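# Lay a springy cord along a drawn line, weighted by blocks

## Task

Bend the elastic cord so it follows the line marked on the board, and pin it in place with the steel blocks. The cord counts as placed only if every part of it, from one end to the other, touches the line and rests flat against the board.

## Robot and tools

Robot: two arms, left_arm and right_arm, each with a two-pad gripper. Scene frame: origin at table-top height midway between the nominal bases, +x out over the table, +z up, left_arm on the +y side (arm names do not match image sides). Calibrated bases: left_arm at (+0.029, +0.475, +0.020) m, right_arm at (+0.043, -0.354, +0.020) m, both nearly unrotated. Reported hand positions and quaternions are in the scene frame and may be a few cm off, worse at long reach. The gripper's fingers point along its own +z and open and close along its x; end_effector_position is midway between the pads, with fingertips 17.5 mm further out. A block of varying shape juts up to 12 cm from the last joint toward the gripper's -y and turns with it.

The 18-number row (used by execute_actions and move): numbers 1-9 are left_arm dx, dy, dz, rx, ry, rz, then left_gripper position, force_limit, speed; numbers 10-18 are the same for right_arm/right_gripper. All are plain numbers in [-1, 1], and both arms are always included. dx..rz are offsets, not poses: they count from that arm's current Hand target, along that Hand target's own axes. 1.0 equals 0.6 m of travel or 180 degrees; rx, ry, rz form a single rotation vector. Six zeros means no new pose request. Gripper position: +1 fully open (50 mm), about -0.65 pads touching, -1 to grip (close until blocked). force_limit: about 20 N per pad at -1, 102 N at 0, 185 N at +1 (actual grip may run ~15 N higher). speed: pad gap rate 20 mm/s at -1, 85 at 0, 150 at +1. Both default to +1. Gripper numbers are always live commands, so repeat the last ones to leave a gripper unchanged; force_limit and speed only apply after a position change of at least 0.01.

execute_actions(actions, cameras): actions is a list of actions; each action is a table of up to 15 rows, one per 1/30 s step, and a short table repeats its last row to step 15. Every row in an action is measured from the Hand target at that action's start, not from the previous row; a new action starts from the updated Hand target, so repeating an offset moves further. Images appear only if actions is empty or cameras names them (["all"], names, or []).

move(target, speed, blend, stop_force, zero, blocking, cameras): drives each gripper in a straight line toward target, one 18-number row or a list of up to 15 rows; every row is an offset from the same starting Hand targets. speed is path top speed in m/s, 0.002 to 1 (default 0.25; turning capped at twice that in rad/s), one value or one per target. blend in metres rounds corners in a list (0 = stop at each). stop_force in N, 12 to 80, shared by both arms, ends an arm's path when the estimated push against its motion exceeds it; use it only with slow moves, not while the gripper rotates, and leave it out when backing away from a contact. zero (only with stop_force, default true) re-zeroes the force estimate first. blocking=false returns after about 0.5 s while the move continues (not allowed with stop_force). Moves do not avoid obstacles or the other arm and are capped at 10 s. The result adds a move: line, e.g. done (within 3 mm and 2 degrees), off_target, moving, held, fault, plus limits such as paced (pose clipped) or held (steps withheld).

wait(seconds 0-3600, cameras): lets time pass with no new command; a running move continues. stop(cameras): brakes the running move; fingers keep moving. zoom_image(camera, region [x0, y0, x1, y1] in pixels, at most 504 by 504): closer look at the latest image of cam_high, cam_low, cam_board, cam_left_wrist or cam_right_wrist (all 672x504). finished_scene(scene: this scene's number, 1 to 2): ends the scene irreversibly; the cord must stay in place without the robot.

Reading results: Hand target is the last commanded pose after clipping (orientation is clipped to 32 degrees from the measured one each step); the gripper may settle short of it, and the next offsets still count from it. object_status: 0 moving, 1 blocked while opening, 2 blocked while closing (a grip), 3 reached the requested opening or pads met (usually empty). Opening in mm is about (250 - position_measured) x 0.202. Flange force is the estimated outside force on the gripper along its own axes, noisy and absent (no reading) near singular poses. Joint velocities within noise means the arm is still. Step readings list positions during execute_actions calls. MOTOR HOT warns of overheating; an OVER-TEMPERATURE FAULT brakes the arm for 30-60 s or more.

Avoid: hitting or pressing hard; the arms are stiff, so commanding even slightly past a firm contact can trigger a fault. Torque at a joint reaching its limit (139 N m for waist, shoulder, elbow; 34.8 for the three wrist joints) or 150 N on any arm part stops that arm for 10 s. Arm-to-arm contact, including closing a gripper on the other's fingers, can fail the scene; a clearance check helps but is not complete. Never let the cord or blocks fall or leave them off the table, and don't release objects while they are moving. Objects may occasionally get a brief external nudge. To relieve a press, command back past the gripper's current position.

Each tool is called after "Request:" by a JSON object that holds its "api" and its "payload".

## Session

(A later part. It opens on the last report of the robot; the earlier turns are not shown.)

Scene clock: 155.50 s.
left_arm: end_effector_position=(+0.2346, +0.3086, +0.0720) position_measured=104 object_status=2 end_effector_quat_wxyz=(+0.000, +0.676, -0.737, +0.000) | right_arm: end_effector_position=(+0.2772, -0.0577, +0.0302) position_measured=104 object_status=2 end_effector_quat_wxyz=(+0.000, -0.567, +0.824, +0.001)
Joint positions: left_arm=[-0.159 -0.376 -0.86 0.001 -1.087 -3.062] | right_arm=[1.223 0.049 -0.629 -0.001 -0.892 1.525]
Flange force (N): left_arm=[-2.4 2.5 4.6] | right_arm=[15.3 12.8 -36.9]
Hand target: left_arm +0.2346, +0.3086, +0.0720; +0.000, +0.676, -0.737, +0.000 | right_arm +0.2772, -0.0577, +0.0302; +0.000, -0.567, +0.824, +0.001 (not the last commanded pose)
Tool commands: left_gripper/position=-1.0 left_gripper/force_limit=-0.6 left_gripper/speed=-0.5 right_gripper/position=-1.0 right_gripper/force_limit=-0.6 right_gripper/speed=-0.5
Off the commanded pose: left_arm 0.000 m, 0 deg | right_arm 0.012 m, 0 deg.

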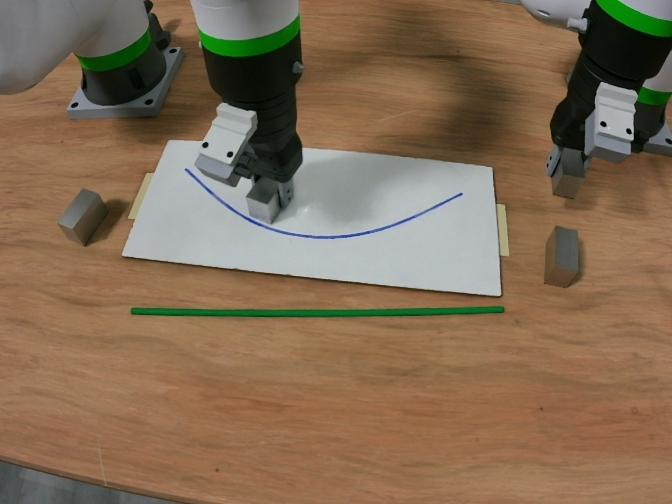

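Request:
{"api": "move", "payload": {"target": [[0,0,0,0,0,0,-1,-0.6,-0.5,0,-0.0008,-0.002,0,0,0,-1,-0.6,-0.5],[0,0,0,0,0,0,-1,-0.6,-0.5,0,-0.0019,-0.0005,0,0,0,-1,-0.6,-0.5],[0,0,0,0,0,0,-1,-0.6,-0.5,0,-0.0019,-0.0005,0,0,0,0.95,-0.6,-0.9]], "speed": 0.02}}

Request:
{"api": "move", "payload": {"target": [0,0,0,0,0,0,-1,-0.6,-0.5,0,0,-0.1,0,0,0,0.95,-0.6,-0.9], "cameras": ["cam_right_wrist"]}}

Request:
{"api": "move", "payload": {"target": [0,0,0,0,0,0,-1,-0.6,-0.5,0.42,-0.3,-0.07,0,0,0,0.95,-0.6,-0.9], "cameras": ["cam_board"]}}

Scene clock: 162.77 s.
left_arm: end_effector_position=(+0.2346, +0.3086, +0.0720) position_measured=104 object_status=2 end_effector_quat_wxyz=(+0.000, +0.676, -0.737, +0.000) | right_arm: end_effector_position=(+0.2783, -0.0581, +0.0305) position_measured=10 object_status=3 end_effector_quat_wxyz=(+0.000, -0.567, +0.824, +0.001)
Joint positions: left_arm=[-0.159 -0.376 -0.86 0.001 -1.087 -3.062] | right_arm=[1.22 0.049 -0.628 -0.001 -0.893 1.528]
Flange force (N): left_arm=[-2.2 2.0 4.3] | right_arm=[7.4 3.6 -1.9]
Hand target: left_arm +0.2346, +0.3086, +0.0720; +0.000, +0.676, -0.737, +0.000 | right_arm +0.2783, -0.0581, +0.0305; +0.000, -0.567, +0.824, +0.001
Off the commanded pose: left_arm 0.000 m, 0 deg | right_arm 0.000 m, 0 deg.
move: done

Scene clock: 163.63 s.
left_arm: end_effector_position=(+0.2346, +0.3086, +0.0720) position_measured=104 object_status=2 end_effector_quat_wxyz=(+0.000, +0.676, -0.737, +0.000) | right_arm: end_effector_position=(+0.2783, -0.0581, +0.0905) position_measured=10 object_status=3 end_effector_quat_wxyz=(+0.000, -0.567, +0.824, +0.001)
Joint positions: left_arm=[-0.159 -0.376 -0.86 0.001 -1.087 -3.062] | right_arm=[1.22 -0.05 -0.559 -0.001 -1.061 1.528]
Flange force (N): left_arm=[-2.5 2.4 4.8] | right_arm=[5.9 3.5 -1.4]
Hand target: left_arm +0.2346, +0.3086, +0.0720; +0.000, +0.676, -0.737, +0.000 | right_arm +0.2783, -0.0581, +0.0905; +0.000, -0.567, +0.824, +0.001
Off the commanded pose: left_arm 0.000 m, 0 deg | right_arm 0.000 m, 0 deg.
move: done

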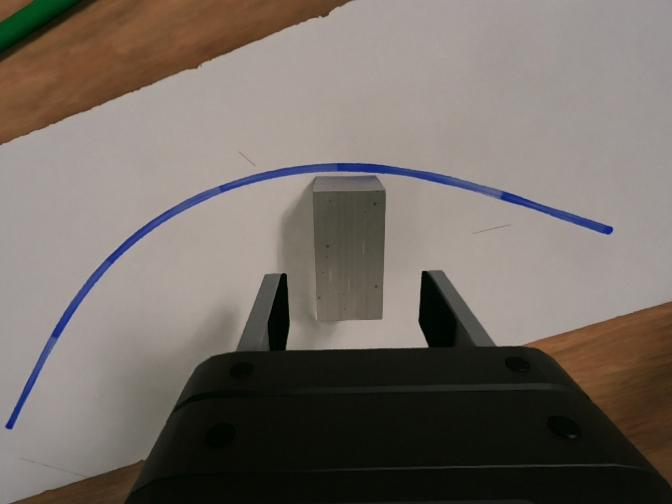

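Scene clock: 165.67 s.
left_arm: end_effector_position=(+0.2346, +0.3086, +0.0720) position_measured=104 object_status=2 end_effector_quat_wxyz=(+0.000, +0.676, -0.737, +0.000) | right_arm: end_effector_position=(+0.3565, -0.3578, +0.1322) position_measured=10 object_status=3 end_effector_quat_wxyz=(+0.000, -0.567, +0.824, +0.001)
Joint positions: left_arm=[-0.159 -0.376 -0.86 0.001 -1.087 -3.062] | right_arm=[0.385 -0.289 -0.648 -0.001 -1.212 2.363]
Flange force (N): left_arm=[-1.9 2.4 5.0] | right_arm=[0.9 10.5 0.4]
Hand target: left_arm +0.2346, +0.3086, +0.0720; +0.000, +0.676, -0.737, +0.000 | right_arm +0.3566, -0.3578, +0.1322; +0.000, -0.567, +0.824, +0.001
Off the commanded pose: left_arm 0.000 m, 0 deg | right_arm 0.000 m, 0 deg.
move: done

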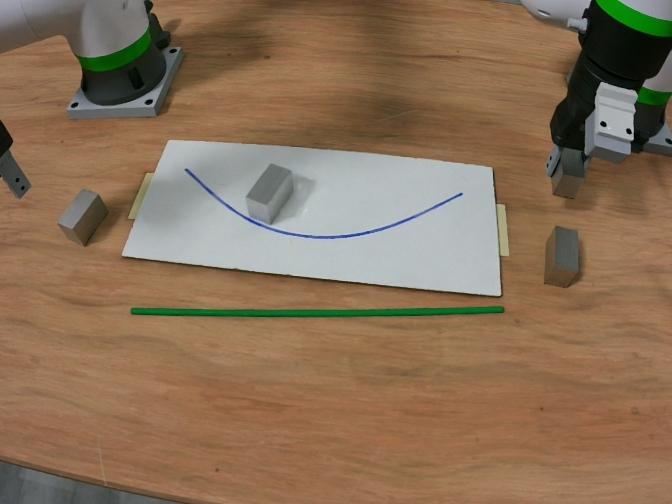

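Request:
{"api": "move", "payload": {"target": [[0.4085,-0.1,0.04,0,0,-0.149,-1,-0.6,-0.5,0,0,0,0,0,0,0.95,-0.6,-0.9],[0.4085,-0.1,0.067,0,0,-0.149,-1,-0.6,-0.5,0,0,0,0,0,0,0.95,-0.6,-0.9]], "cameras": ["cam_left_wrist","cam_board"]}}

Request:
{"api": "zoom_image", "payload": {"camera": "cam_left_wrist", "region": [240, 120, 480, 300]}}

Scene clock: 171.87 s.
left_arm: end_effector_position=(+0.2731, +0.0592, +0.0321) position_measured=104 object_status=2 end_effector_quat_wxyz=(+0.000, +0.828, -0.560, +0.000) | right_arm: end_effector_position=(+0.3566, -0.3578, +0.1322) position_measured=10 object_status=3 end_effector_quat_wxyz=(+0.000, -0.567, +0.824, +0.001)
Joint positions: left_arm=[-0.759 0.286 -0.34 0.001 -0.944 -1.993] | right_arm=[0.385 -0.289 -0.648 -0.001 -1.212 2.363]
Flange force (N): left_arm=[-0.5 -0.1 4.6] | right_arm=[1.5 8.6 0.8]
Hand target: left_arm +0.2731, +0.0592, +0.0321; +0.000, +0.828, -0.560, +0.000 | right_arm +0.3566, -0.3578, +0.1322; +0.000, -0.567, +0.824, +0.001
Off the commanded pose: left_arm 0.000 m, 0 deg | right_arm 0.000 m, 0 deg.
move: done
Images, in order (width x height): cam_board 672x504, cam_left_wrist 672x504.

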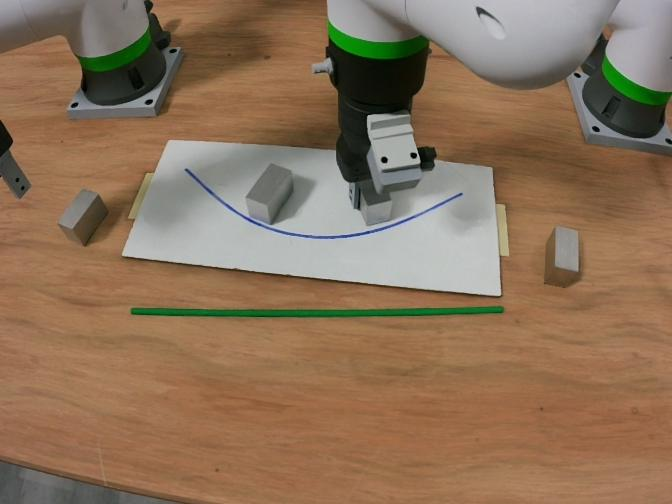

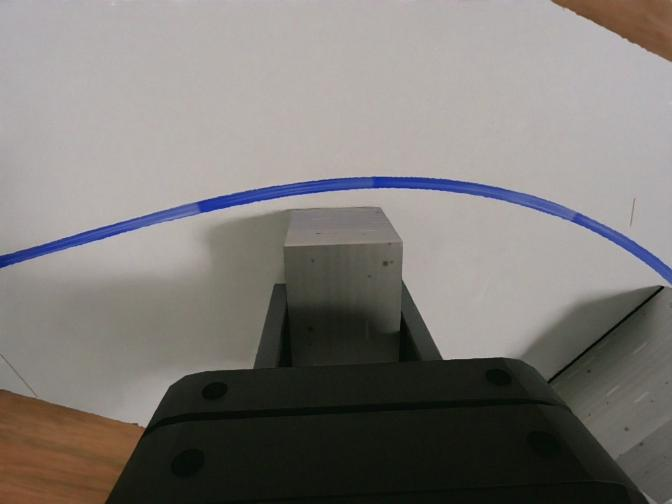

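Scaled by 2.100.

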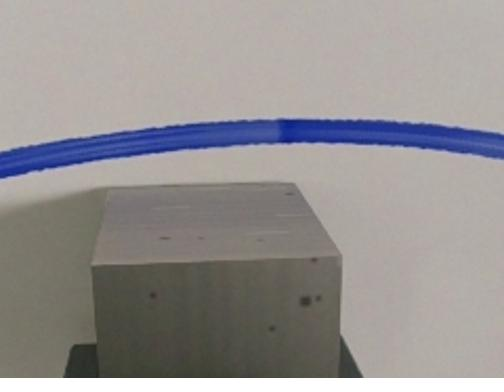

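Request:
{"api": "move", "payload": {"target": [[0.0033,-0.0068,0,0,0,-0.022,-1,-0.6,-0.5,0,0,0,0,0,0,0.95,-0.6,-0.9],[0.0033,-0.0068,0.0025,0,0,-0.022,-1,-0.6,-0.5,0,0,0,0,0,0,0.95,-0.6,-0.9]], "speed": 0.02, "cameras": ["cam_left_wrist"]}}

Request:
{"api": "zoom_image", "payload": {"camera": "cam_left_wrist", "region": [240, 120, 480, 300]}}

Scene clock: 179.43 s.
left_arm: end_effector_position=(+0.2777, +0.0588, +0.0308) position_measured=104 object_status=2 end_effector_quat_wxyz=(+0.000, +0.847, -0.531, +0.000) | right_arm: end_effector_position=(+0.3566, -0.3578, +0.1322) position_measured=10 object_status=3 end_effector_quat_wxyz=(+0.000, -0.567, +0.824, +0.001)
Joint positions: left_arm=[-0.753 0.293 -0.333 0.001 -0.943 -1.931] | right_arm=[0.385 -0.289 -0.648 -0.001 -1.212 2.363]
Flange force (N): left_arm=[-16.6 -3.0 -33.2] | right_arm=[1.6 8.6 0.8]
Hand target: left_arm +0.2777, +0.0588, +0.0306; +0.000, +0.847, -0.531, +0.000 | right_arm +0.3566, -0.3578, +0.1322; +0.000, -0.567, +0.824, +0.001
Off the commanded pose: left_arm 0.000 m, 0 deg | right_arm 0.000 m, 0 deg.
move: done

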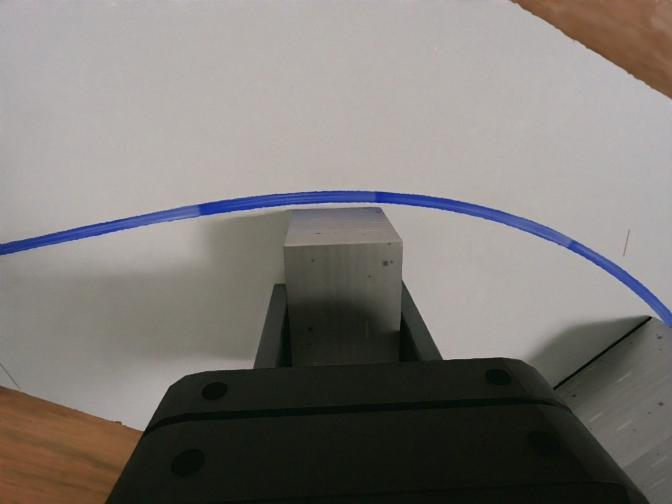

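Scaled by 2.100.

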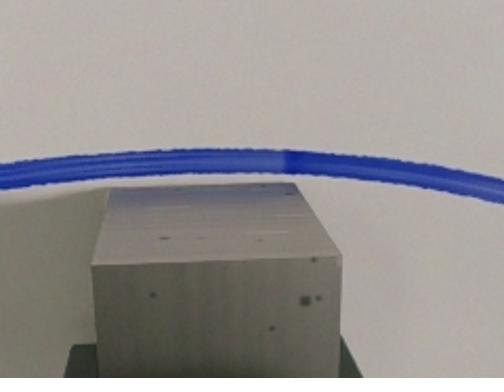

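Request:
{"api": "move", "payload": {"target": [[0,0,-0.0003,0,0,0,-1,-0.6,-0.5,0,0,0,0,0,0,0.95,-0.6,-0.9],[0,0,-0.0003,0,0,0,0.95,-0.6,-0.9,0,0,0,0,0,0,0.95,-0.6,-0.9]], "speed": 0.02}}

Request:
{"api": "move", "payload": {"target": [0,0,-0.12,0,0,0,0.95,-0.6,-0.9,0,0,0,0,0,0,0.95,-0.6,-0.9], "cameras": ["cam_left_wrist"]}}

Scene clock: 183.73 s.
left_arm: end_effector_position=(+0.2776, +0.0588, +0.0308) position_measured=10 object_status=3 end_effector_quat_wxyz=(+0.000, +0.847, -0.531, +0.000) | right_arm: end_effector_position=(+0.3566, -0.3578, +0.1322) position_measured=10 object_status=3 end_effector_quat_wxyz=(+0.000, -0.567, +0.824, +0.001)
Joint positions: left_arm=[-0.753 0.294 -0.333 0.001 -0.943 -1.931] | right_arm=[0.385 -0.289 -0.648 -0.001 -1.212 2.363]
Flange force (N): left_arm=[-1.5 -0.3 -0.7] | right_arm=[1.3 7.8 0.5]
Hand target: left_arm +0.2777, +0.0588, +0.0308; +0.000, +0.847, -0.531, +0.000 | right_arm +0.3566, -0.3578, +0.1322; +0.000, -0.567, +0.824, +0.001
Off the commanded pose: left_arm 0.000 m, 0 deg | right_arm 0.000 m, 0 deg.
move: done

Scene clock: 184.60 s.
left_arm: end_effector_position=(+0.2776, +0.0589, +0.1027) position_measured=10 object_status=3 end_effector_quat_wxyz=(+0.000, +0.847, -0.531, +0.000) | right_arm: end_effector_position=(+0.3566, -0.3578, +0.1322) position_measured=10 object_status=3 end_effector_quat_wxyz=(+0.000, -0.567, +0.824, +0.001)
Joint positions: left_arm=[-0.753 0.199 -0.258 0.001 -1.113 -1.931] | right_arm=[0.385 -0.289 -0.648 -0.001 -1.212 2.363]
Flange force (N): left_arm=[-1.9 0.0 0.2] | right_arm=[1.3 8.0 0.4]
Hand target: left_arm +0.2777, +0.0589, +0.1028; +0.000, +0.847, -0.531, +0.000 | right_arm +0.3566, -0.3578, +0.1322; +0.000, -0.567, +0.824, +0.001
Off the commanded pose: left_arm 0.000 m, 0 deg | right_arm 0.000 m, 0 deg.
move: done

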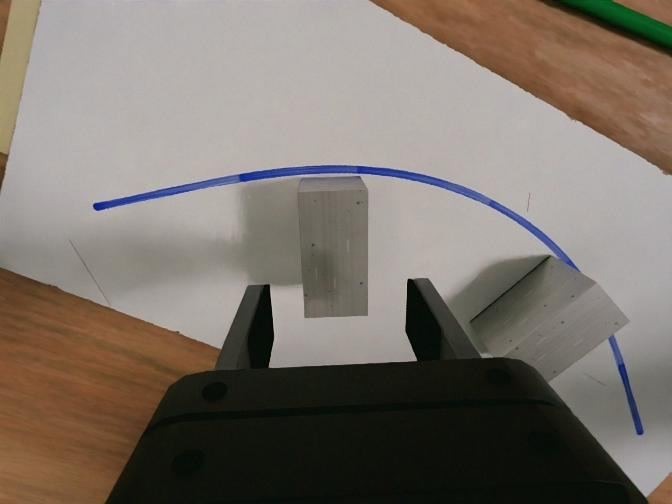

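Request:
{"api": "move", "payload": {"target": [-0.0045,-0.2488,0.0713,0,0,-0.38,0.95,-0.6,-0.9,-0.44,0.0404,0.12,0,0,0.359,0.95,-0.6,-0.9], "cameras": ["cam_board","cam_left_wrist","cam_right_wrist"]}}

Scene clock: 193.53 s.
left_arm: end_effector_position=(+0.4109, +0.1263, +0.0599) position_measured=10 object_status=3 end_effector_quat_wxyz=(+0.001, +0.999, +0.037, +0.000) | right_arm: end_effector_position=(+0.4281, -0.1025, +0.0604) position_measured=10 object_status=3 end_effector_quat_wxyz=(+0.000, -0.039, +0.999, +0.000)
Joint positions: left_arm=[-0.478 0.324 -0.212 0.001 -1.035 -1.012] | right_arm=[0.835 0.195 -0.375 -0.001 -1 0.785]
Flange force (N): left_arm=[-0.6 -0.9 -0.1] | right_arm=[8.4 -3.3 -1.8]
Hand target: left_arm +0.4109, +0.1263, +0.0599; +0.001, +0.999, +0.037, +0.000 | right_arm +0.4281, -0.1025, +0.0604; +0.000, -0.039, +0.999, +0.000
Off the commanded pose: left_arm 0.000 m, 0 deg | right_arm 0.000 m, 0 deg.
move: done

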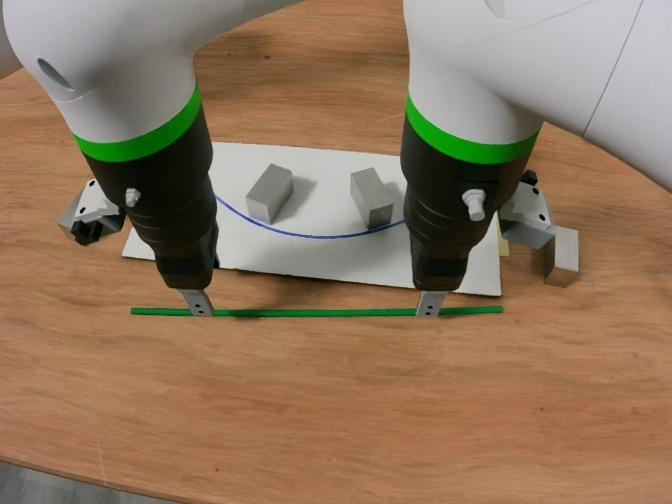

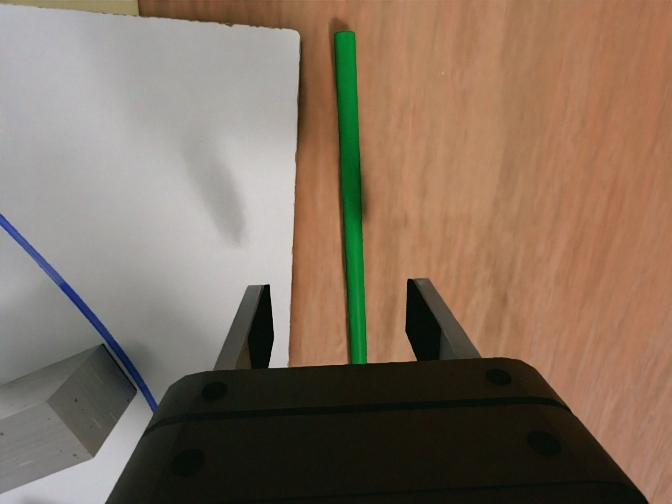

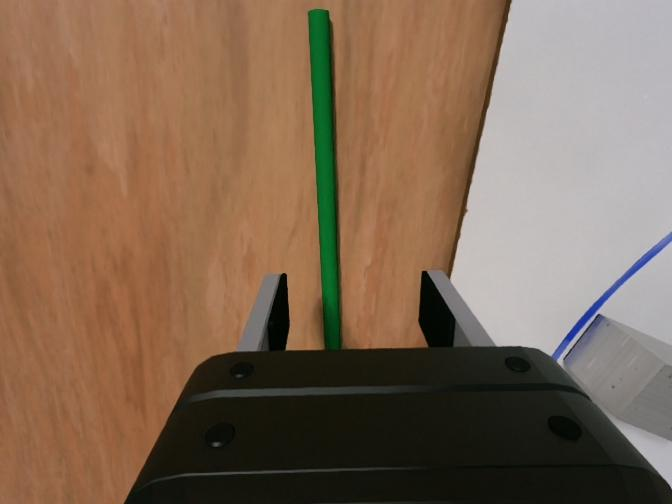

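Request:
{"api": "move", "payload": {"target": [[0.015,0,0.02,0,0,-0.013,0.95,-1,-0.9,-0.0155,0,0.02,0,0,-0.013,0.95,-1,-0.9],[0.015,0,0.0673,0,0,-0.013,0.95,-1,-0.9,-0.0155,0,0.0682,0,0,-0.013,0.95,-1,-0.9]], "speed": [0.15,0.06], "cameras": ["cam_left_wrist","cam_right_wrist"]}}

Scene clock: 202.97 s.
left_arm: end_effector_position=(+0.4194, +0.1267, +0.0273) position_measured=10 object_status=3 end_effector_quat_wxyz=(+0.001, +0.998, +0.058, -0.001) | right_arm: end_effector_position=(+0.4373, -0.1017, +0.0195) position_measured=10 object_status=3 end_effector_quat_wxyz=(+0.000, -0.059, +0.998, +0.001)
Joint positions: left_arm=[-0.469 0.382 -0.221 0.003 -0.969 -0.98] | right_arm=[0.821 0.276 -0.389 -0.002 -0.905 0.841]
Flange force (N): left_arm=[-1.2 -1.6 0.2] | right_arm=[7.7 -2.5 -2.9]
Flange force when the fault began (N): left_arm=[-13.2 -38.7 -138.9]
Hand target: left_arm +0.4194, +0.1267, +0.0273; +0.001, +0.998, +0.058, -0.001 (not the last commanded pose) | right_arm +0.4373, -0.1017, +0.0194; +0.000, -0.059, +0.998, +0.000
Tool commands: left_gripper/position=+0.952941 left_gripper/force_limit=-0.6 left_gripper/speed=-0.898039 right_gripper/position=+0.95 right_gripper/force_limit=-1.0 right_gripper/speed=-0.9
Off the commanded pose: left_arm 0.008 m, 0 deg | right_arm 0.000 m, 0 deg.
FORCE FAULT: contact force on the left arm reached its limit, and that arm stopped. The contact can be on any part of that arm, not only on its tool. That arm's remaining commands of this call were not run. That arm is still stopped at the end of this call. That arm stays stopped for about 10 more seconds. Until then a move that you send moves the other arm only, and its call returns only when the move has ended. Once the stop has ended, the next robot result says so. If the stop ends while you think or write, that arm runs what you send next, counted from a new Hand target: where the arm stands when the stop ends. While its stop runs, that arm takes no new command, but its gripper still runs the gripper command that each later call begins with. Until it ends, the stop uses up actions while you think or wait. An arm that is not stopped still takes commands.
move: fault (left_arm)

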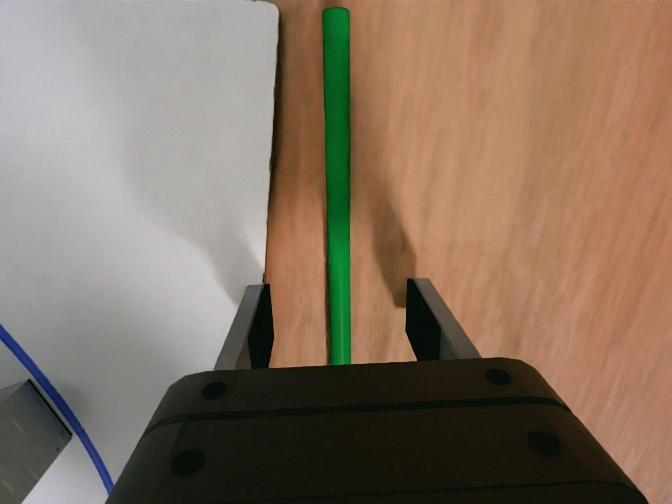

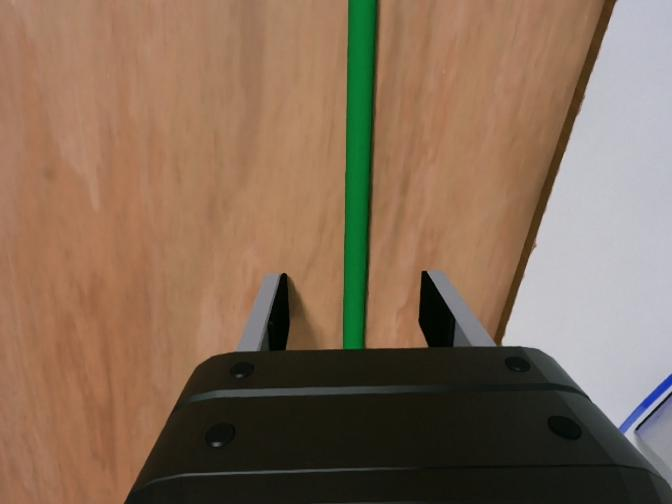

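Request:
{"api": "wait", "payload": {"seconds": 11}}

Request:
{"api": "move", "payload": {"target": [[0,0,-0.01,0,0,0,0.1,-1,-0.9,0,0,0,0,0,0,-0.1,-1,-0.9],[0,0,0.013,0,0,0,0.1,-1,-0.9,0,0,0,0,0,0,-0.1,-1,-0.9]], "speed": 0.05}}

Request:
{"api": "move", "payload": {"target": [0,0,0,0,0,0,-1,-1,-0.9,0,0,0,0,0,0,-1,-1,-0.9], "cameras": ["cam_left_wrist","cam_right_wrist","cam_board"]}}

Scene clock: 216.77 s.
left_arm: end_effector_position=(+0.4194, +0.1267, +0.0273) position_measured=10 object_status=3 end_effector_quat_wxyz=(+0.001, +0.998, +0.058, -0.001) | right_arm: end_effector_position=(+0.4373, -0.1017, +0.0194) position_measured=10 object_status=3 end_effector_quat_wxyz=(+0.000, -0.059, +0.998, +0.000)
Joint positions: left_arm=[-0.469 0.382 -0.221 0.003 -0.969 -0.98] | right_arm=[0.821 0.276 -0.389 -0.001 -0.905 0.841]
Flange force (N): left_arm=[-0.4 -0.9 0.0] | right_arm=[7.5 -2.3 -2.4]
Hand target: left_arm +0.4194, +0.1267, +0.0273; +0.001, +0.998, +0.058, -0.001 (not the last commanded pose) | right_arm +0.4373, -0.1017, +0.0194; +0.000, -0.059, +0.998, +0.000
Tool commands: left_gripper/position=+0.952941 left_gripper/force_limit=-0.6 left_gripper/speed=-0.898039 right_gripper/position=+0.95 right_gripper/force_limit=-1.0 right_gripper/speed=-0.9
Off the commanded pose: left_arm 0.008 m, 0 deg | right_arm 0.000 m, 0 deg.
FORCE FAULT, CONTINUED: the left arm's stop, for the force fault that an earlier result reported, is over. The rest of the stop counts as 19 of the actions that you can send in this scene. During its stop the left arm's controller moved it back a little. That arm's target is now where it stood when the stop ended, not its last command. That arm accepts commands again.
wait: 11.00 s; at rest from the start

Scene clock: 218.87 s.
left_arm: end_effector_position=(+0.4195, +0.1267, +0.0197) position_measured=138 object_status=3 end_effector_quat_wxyz=(+0.001, +0.998, +0.058, -0.001) | right_arm: end_effector_position=(+0.4373, -0.1017, +0.0194) position_measured=167 object_status=3 end_effector_quat_wxyz=(+0.000, -0.059, +0.998, +0.000)
Joint positions: left_arm=[-0.469 0.393 -0.227 0.003 -0.952 -0.98] | right_arm=[0.821 0.276 -0.389 -0.001 -0.905 0.841]
Flange force (N): left_arm=[-6.1 -8.3 -23.8] | right_arm=[7.8 -2.8 -2.3]
Hand target: left_arm +0.4194, +0.1267, +0.0195; +0.001, +0.998, +0.058, -0.001 | right_arm +0.4373, -0.1017, +0.0194; +0.000, -0.059, +0.998, +0.000
Off the commanded pose: left_arm 0.000 m, 0 deg | right_arm 0.000 m, 0 deg.
move: done

Scene clock: 219.67 s.
left_arm: end_effector_position=(+0.4194, +0.1267, +0.0195) position_measured=214 object_status=0 end_effector_quat_wxyz=(+0.001, +0.998, +0.058, -0.001) | right_arm: end_effector_position=(+0.4373, -0.1017, +0.0194) position_measured=214 object_status=2 end_effector_quat_wxyz=(+0.000, -0.059, +0.998, +0.000)
Joint positions: left_arm=[-0.469 0.393 -0.228 0.003 -0.952 -0.98] | right_arm=[0.821 0.276 -0.389 -0.001 -0.905 0.841]
Flange force (N): left_arm=[5.0 -1.7 -22.3] | right_arm=[7.7 -2.4 -2.1]
Hand target: left_arm +0.4194, +0.1267, +0.0195; +0.001, +0.998, +0.058, -0.001 | right_arm +0.4373, -0.1017, +0.0194; +0.000, -0.059, +0.998, +0.000
Off the commanded pose: left_arm 0.000 m, 0 deg | right_arm 0.000 m, 0 deg.
move: done
Images, in order (width x height): cam_board 672x504, cam_left_wrist 672x504, cam_right_wrist 672x504.

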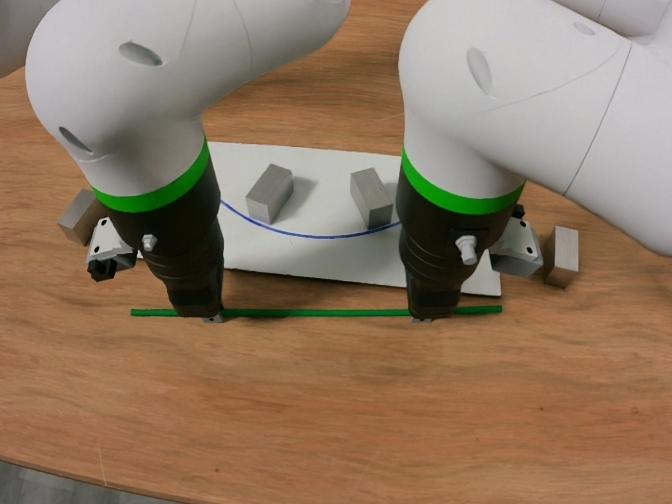

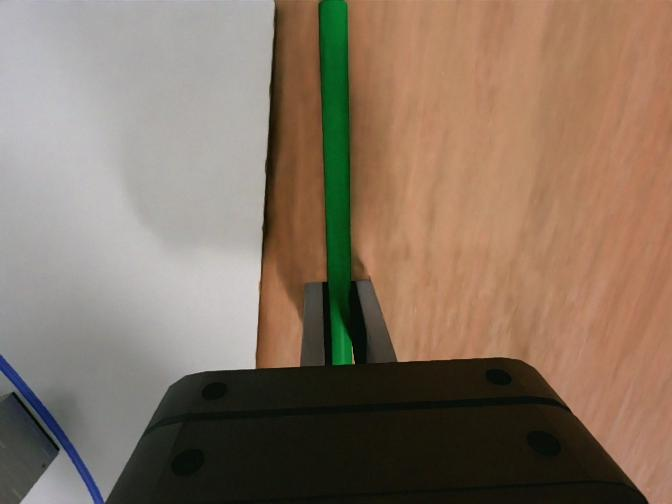

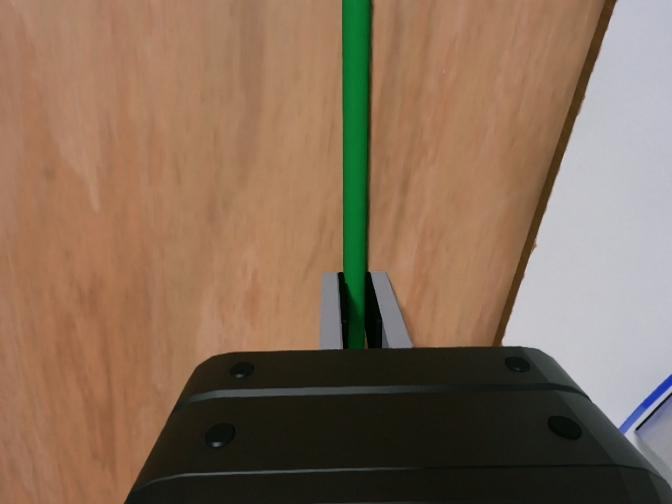

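Request:
{"api": "move", "payload": {"target": [[0,0,-0.07,0,0,0,-1,-1,-0.9,0,0,-0.07,0,0,0,-1,-1,-0.9],[-0.1588,0.0035,-0.07,0,0,0.025,-1,-1,-0.9,0.1885,-0.001,-0.07,0,0,0.025,-1,-1,-0.9],[-0.1588,0.0035,-0.0108,0,0,0.025,-1,-1,-0.9,0.1885,-0.001,-0.0108,0,0,0.025,-1,-1,-0.9]], "speed": [0.08,0.12,0.05], "cameras": ["cam_left_wrist","cam_right_wrist","cam_board"]}}

Scene clock: 232.17 s.
left_arm: end_effector_position=(+0.3250, +0.1137, +0.0263) position_measured=214 object_status=2 end_effector_quat_wxyz=(+0.001, +1.000, +0.019, -0.001) | right_arm: end_effector_position=(+0.3251, -0.1157, +0.0260) position_measured=214 object_status=2 end_effector_quat_wxyz=(+0.000, -0.020, +1.000, +0.000)
Joint positions: left_arm=[-0.594 0.263 -0.388 0.003 -0.921 -0.934] | right_arm=[1.031 0.035 -0.656 -0.001 -0.879 0.552]
Flange force (N): left_arm=[-0.8 -0.9 -0.7] | right_arm=[7.1 -3.8 -1.6]
Hand target: left_arm +0.3250, +0.1136, +0.0262; +0.001, +1.000, +0.019, -0.001 | right_arm +0.3251, -0.1157, +0.0260; +0.000, -0.020, +1.000, +0.000
Off the commanded pose: left_arm 0.000 m, 0 deg | right_arm 0.000 m, 0 deg.
move: done
Images, in order (width x height): cam_board 672x504, cam_left_wrist 672x504, cam_right_wrist 672x504.

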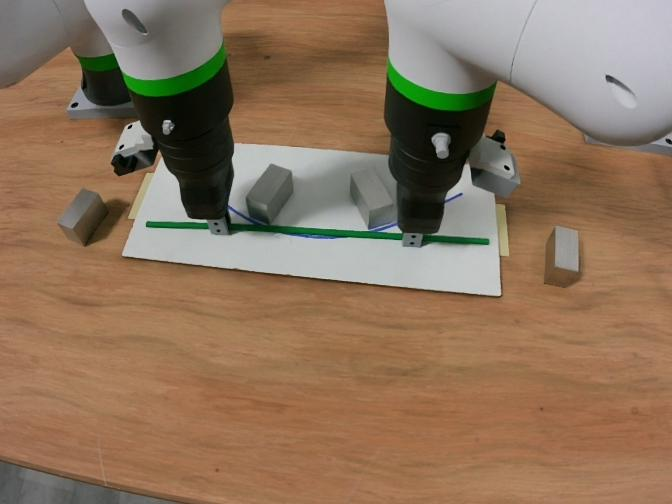

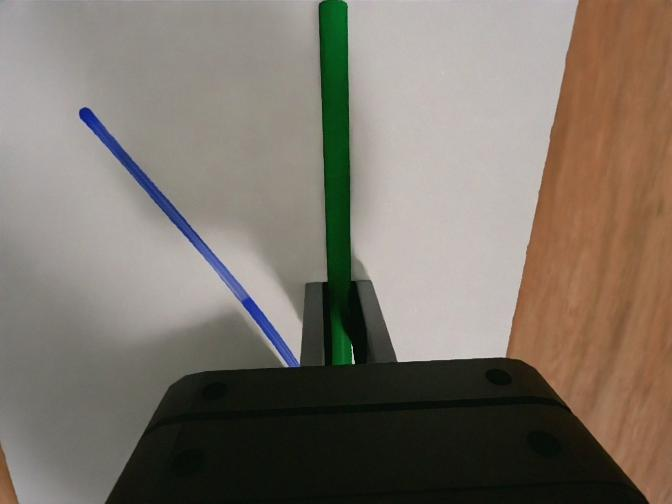

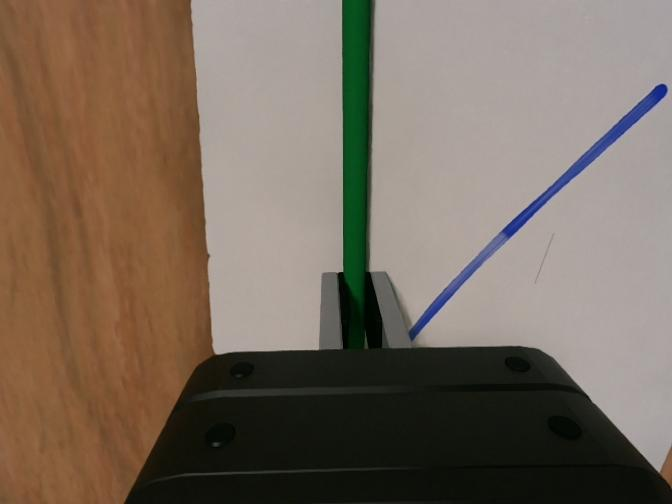

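Request:
{"api": "move", "payload": {"target": [[0,0,0,0,0,0,0,-1,-0.9,0,0,0,0,0,0,0,-1,-0.9],[0,0,-0.1067,0,0,0,0,-1,-0.9,0,0,-0.1067,0,0,0,0,-1,-0.9],[0.0233,-0.3285,-0.1067,0,0,-0.45,0.95,-1,-0.5,0.0274,-0.31,-0.1067,0,0,0.59,0.95,-1,-0.5]], "speed": [0.02,0.06,0.25], "cameras": ["cam_left_wrist","cam_right_wrist","cam_board"]}}

Scene clock: 249.07 s.
left_arm: end_effector_position=(+0.3318, +0.3112, +0.0899) position_measured=10 object_status=3 end_effector_quat_wxyz=(+0.000, +0.748, +0.663, -0.001) | right_arm: end_effector_position=(+0.3162, -0.3023, +0.0898) position_measured=10 object_status=3 end_effector_quat_wxyz=(-0.001, +0.787, +0.616, +0.000)
Joint positions: left_arm=[-0.1 -0.142 -0.643 0.002 -1.071 -0.013] | right_arm=[0.643 -0.353 -0.799 -0.001 -1.126 -0.914]
Flange force (N): left_arm=[1.1 -1.5 -0.6] | right_arm=[-1.9 -9.2 0.3]
Hand target: left_arm +0.3318, +0.3112, +0.0899; +0.000, +0.748, +0.663, -0.001 | right_arm +0.3162, -0.3023, +0.0898; -0.001, +0.787, +0.616, +0.000
Off the commanded pose: left_arm 0.000 m, 0 deg | right_arm 0.000 m, 0 deg.
move: done
Images, in order (width x height): cam_board 672x504, cam_left_wrist 672x504, cam_right_wrist 672x504.

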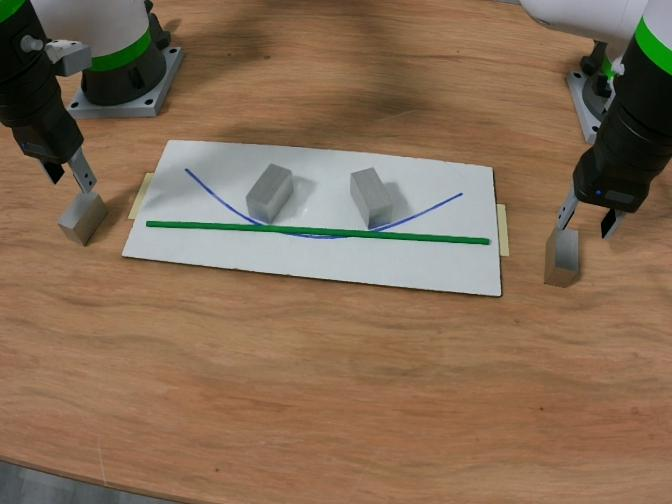

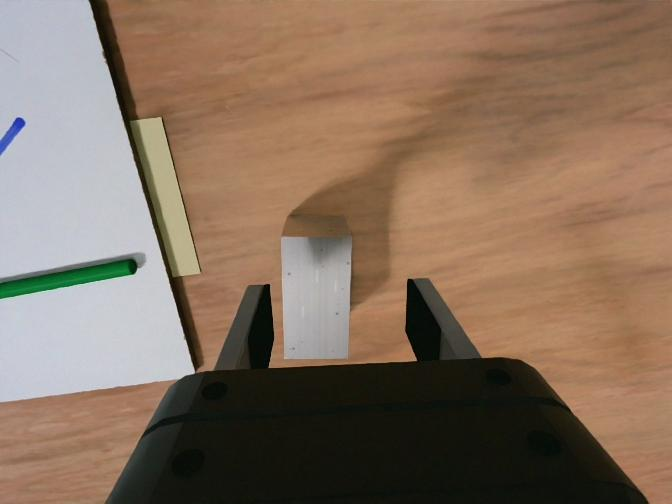

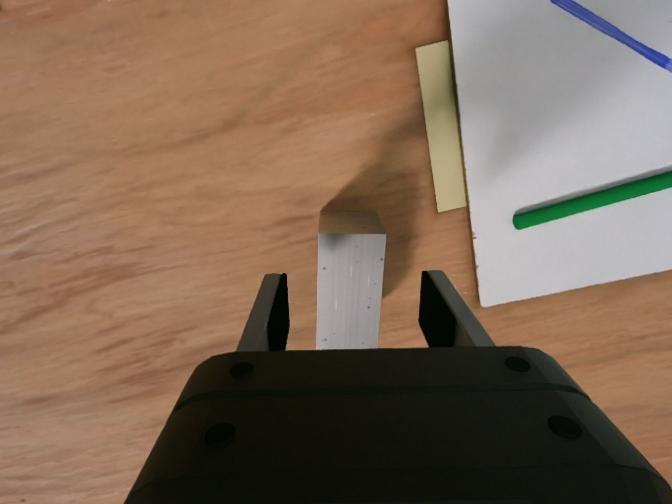

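Request:
{"api": "move", "payload": {"target": [[-0.0185,0.037,0.02,0,0,0,0.95,-1,-0.5,0,0.039,0.02,0,0,0,0.95,-1,-0.5],[-0.0185,0.037,0.11,0,0,0,0.95,-1,-0.5,0,0.039,0.11,0,0,0,0.95,-1,-0.5]], "speed": [0.15,0.08], "cameras": ["cam_left_wrist","cam_right_wrist"]}}

Scene clock: 260.53 s.
left_arm: end_effector_position=(+0.3524, +0.2975, +0.0239) position_measured=10 object_status=3 end_effector_quat_wxyz=(+0.000, +0.748, +0.663, -0.001) | right_arm: end_effector_position=(+0.3389, -0.3078, +0.0238) position_measured=10 object_status=3 end_effector_quat_wxyz=(-0.001, +0.787, +0.616, +0.000)
Joint positions: left_arm=[-0.133 0.039 -0.659 0.002 -0.874 0.02] | right_arm=[0.574 -0.155 -0.838 -0.002 -0.887 -0.844]
Flange force (N): left_arm=[0.7 0.4 0.9] | right_arm=[-3.0 -6.0 -1.5]
Hand target: left_arm +0.3524, +0.2975, +0.0239; +0.000, +0.748, +0.663, -0.001 | right_arm +0.3389, -0.3079, +0.0238; -0.001, +0.787, +0.616, +0.000
Off the commanded pose: left_arm 0.000 m, 0 deg | right_arm 0.000 m, 0 deg.
move: done

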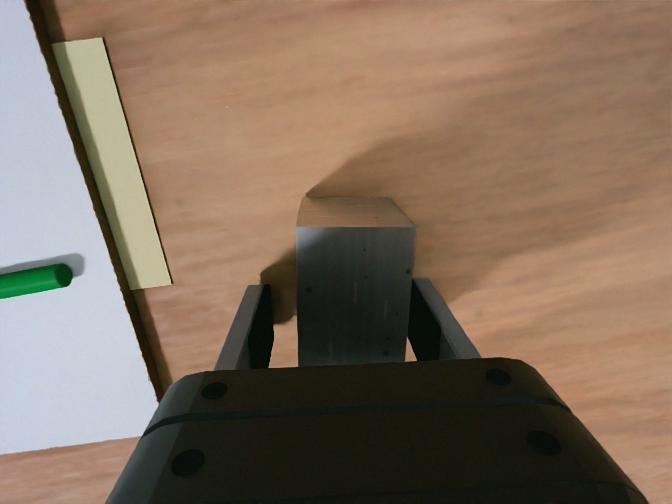

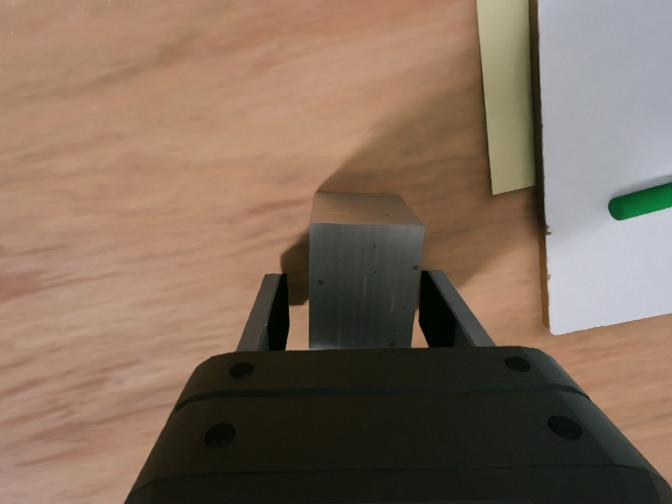

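Request:
{"api": "move", "payload": {"target": [[0.0055,0,0,0,0,0,0.95,-1,-0.5,0.002,0,0,0,0,0,0.95,-1,-0.5],[0.0055,0,0,0,0,0,-1,-0.6,-0.5,0.002,0,0,0,0,0,-1,-0.6,-0.5],[0.0055,0,-0.06,0,0,0,-1,-0.6,-0.5,0.002,0,-0.06,0,0,0,-1,-0.6,-0.5],[-0.177,0.051,-0.06,0,0,-0.038,-1,-0.6,-0.5,0.204,0,-0.06,0,0,-0.077,-1,-0.6,-0.5],[-0.177,0.051,-0.0117,0,0,-0.038,-1,-0.6,-0.5,0.204,0,-0.0117,0,0,-0.077,-1,-0.6,-0.5]], "speed": [0.03,0.03,0.08,0.15,0.05], "cameras": ["cam_left_wrist","cam_right_wrist","cam_board"]}}

Scene clock: 282.20 s.
left_arm: end_effector_position=(+0.3701, +0.1884, +0.0311) position_measured=104 object_status=2 end_effector_quat_wxyz=(+0.000, +0.707, +0.707, -0.001) | right_arm: end_effector_position=(+0.3683, -0.1890, +0.0310) position_measured=104 object_status=2 end_effector_quat_wxyz=(-0.001, +0.707, +0.707, +0.000)
Joint positions: left_arm=[-0.394 0.207 -0.445 0.003 -0.92 0.4] | right_arm=[0.804 0.014 -0.663 -0.001 -0.894 -0.832]
Flange force (N): left_arm=[1.8 -1.6 5.5] | right_arm=[-2.9 -9.0 3.4]
Hand target: left_arm +0.3701, +0.1884, +0.0311; +0.000, +0.707, +0.707, -0.001 | right_arm +0.3683, -0.1890, +0.0309; -0.001, +0.707, +0.707, +0.000
Off the commanded pose: left_arm 0.000 m, 0 deg | right_arm 0.000 m, 0 deg.
move: done
Images, in order (width x height): cam_board 672x504, cam_left_wrist 672x504, cam_right_wrist 672x504.

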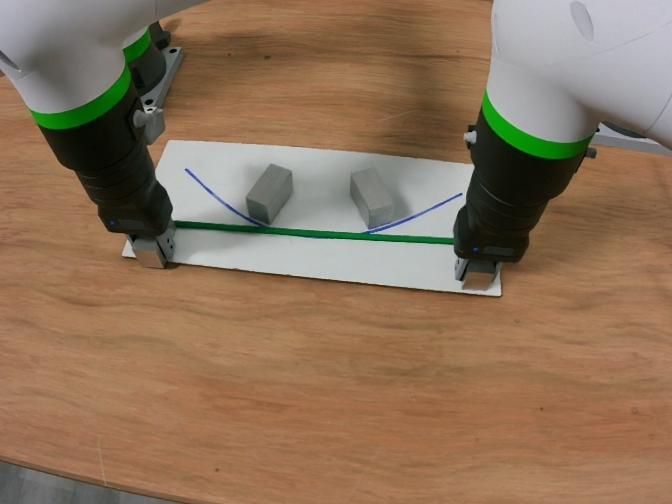

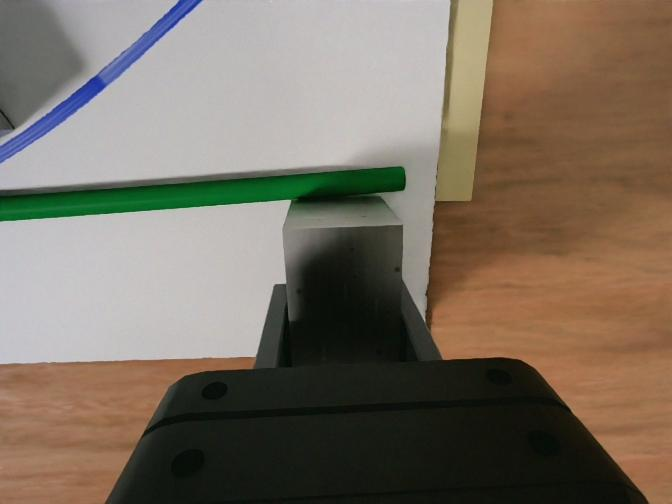

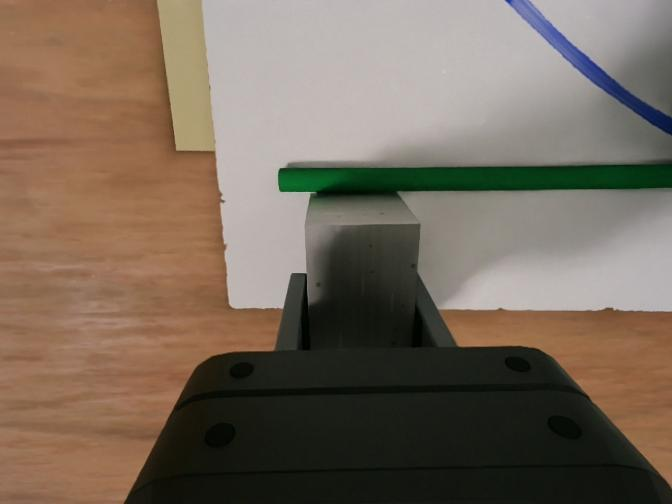

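Request:
{"api": "move", "payload": {"target": [0.007,-0.08,0,0,0,-0.0944,-1,-0.6,-0.5,-0.0017,-0.0917,0,0,0,0.114,-1,-0.6,-0.5], "speed": 0.03, "cameras": ["cam_left_wrist","cam_right_wrist","cam_board"]}}

Scene clock: 294.53 s.
left_arm: end_effector_position=(+0.3221, +0.1926, +0.0312) position_measured=104 object_status=2 end_effector_quat_wxyz=(+0.000, +0.595, +0.804, -0.001) | right_arm: end_effector_position=(+0.3133, -0.1900, +0.0310) position_measured=104 object_status=2 end_effector_quat_wxyz=(-0.001, +0.822, +0.570, +0.000)
Joint positions: left_arm=[-0.433 0.119 -0.551 0.003 -0.903 0.735] | right_arm=[0.939 -0.12 -0.788 -0.001 -0.902 -1.326]
Flange force (N): left_arm=[2.0 -0.3 4.3] | right_arm=[-5.1 -7.6 4.1]
Hand target: left_arm +0.3221, +0.1926, +0.0312; +0.000, +0.595, +0.804, -0.001 | right_arm +0.3133, -0.1900, +0.0310; -0.001, +0.822, +0.570, +0.000
Off the commanded pose: left_arm 0.000 m, 0 deg | right_arm 0.000 m, 0 deg.
move: done
Images, in order (width x height): cam_board 672x504, cam_left_wrist 672x504, cam_right_wrist 672x504.

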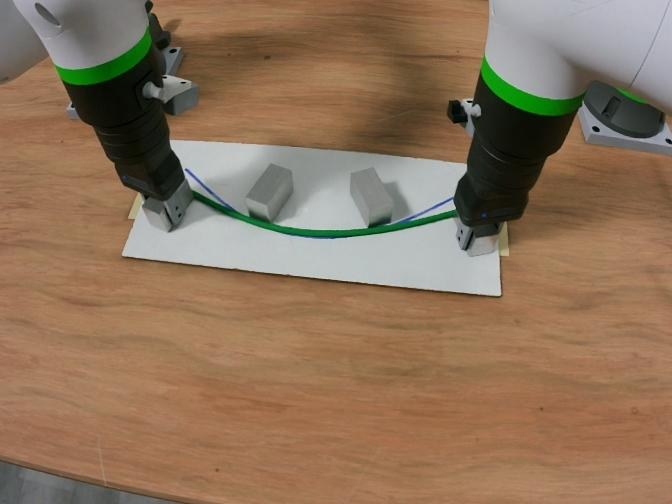

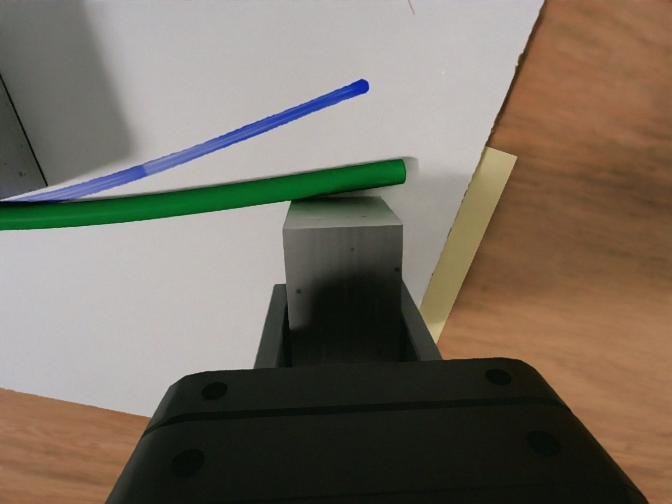

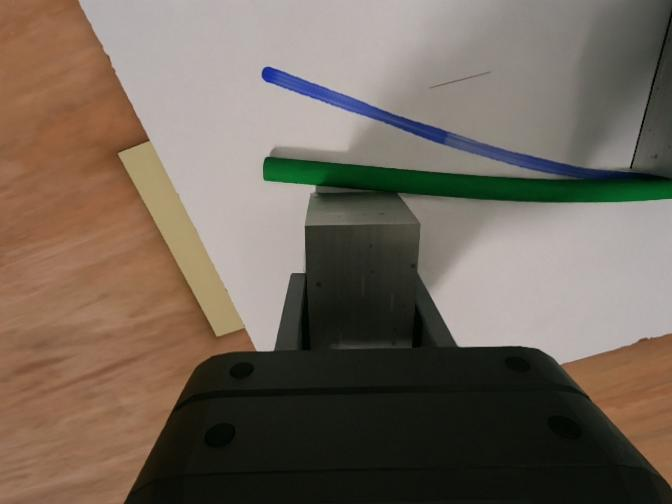

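Request:
{"api": "move", "payload": {"target": [0.02,-0.048,0,0,0,-0.061,-1,-0.6,-0.5,-0.0227,-0.0556,0,0,0,0.074,-1,-0.6,-0.5], "speed": 0.03, "cameras": ["cam_left_wrist","cam_right_wrist","cam_board"]}}

Scene clock: 302.77 s.
left_arm: end_effector_position=(+0.2911, +0.1956, +0.0312) position_measured=104 object_status=2 end_effector_quat_wxyz=(-0.001, +0.515, +0.857, -0.001) | right_arm: end_effector_position=(+0.2772, -0.1911, +0.0310) position_measured=104 object_status=2 end_effector_quat_wxyz=(-0.001, +0.882, +0.470, +0.000)
Joint positions: left_arm=[-0.462 0.06 -0.615 0.003 -0.897 0.956] | right_arm=[1.05 -0.217 -0.866 -0.001 -0.922 -1.67]
Flange force (N): left_arm=[1.3 0.6 5.1] | right_arm=[-8.0 -4.2 4.0]
Hand target: left_arm +0.2910, +0.1957, +0.0312; -0.001, +0.515, +0.857, -0.001 | right_arm +0.2772, -0.1911, +0.0310; -0.001, +0.882, +0.470, +0.000
Off the commanded pose: left_arm 0.000 m, 0 deg | right_arm 0.000 m, 0 deg.
move: done
Images, in order (width x height): cam_board 672x504, cam_left_wrist 672x504, cam_right_wrist 672x504.

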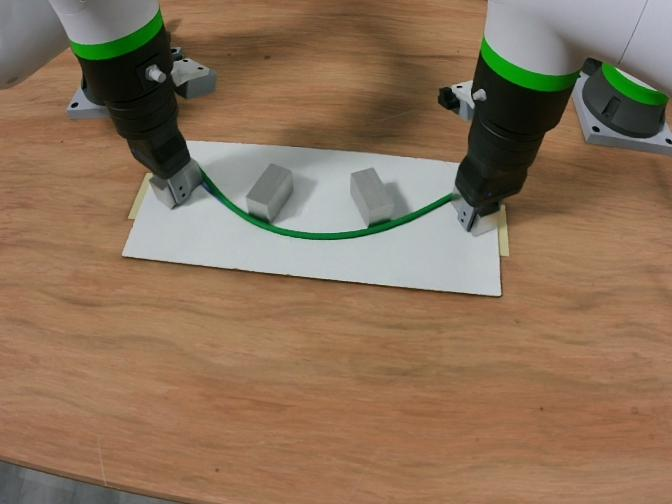

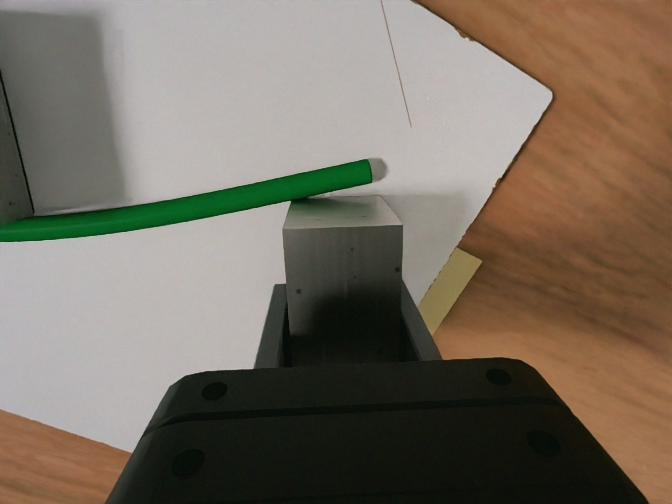

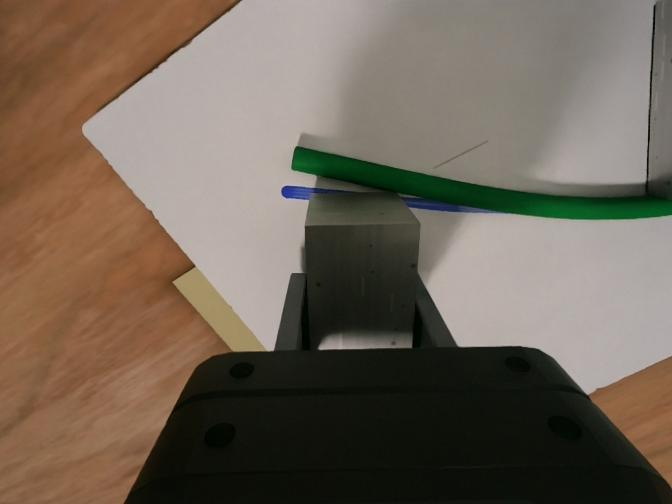

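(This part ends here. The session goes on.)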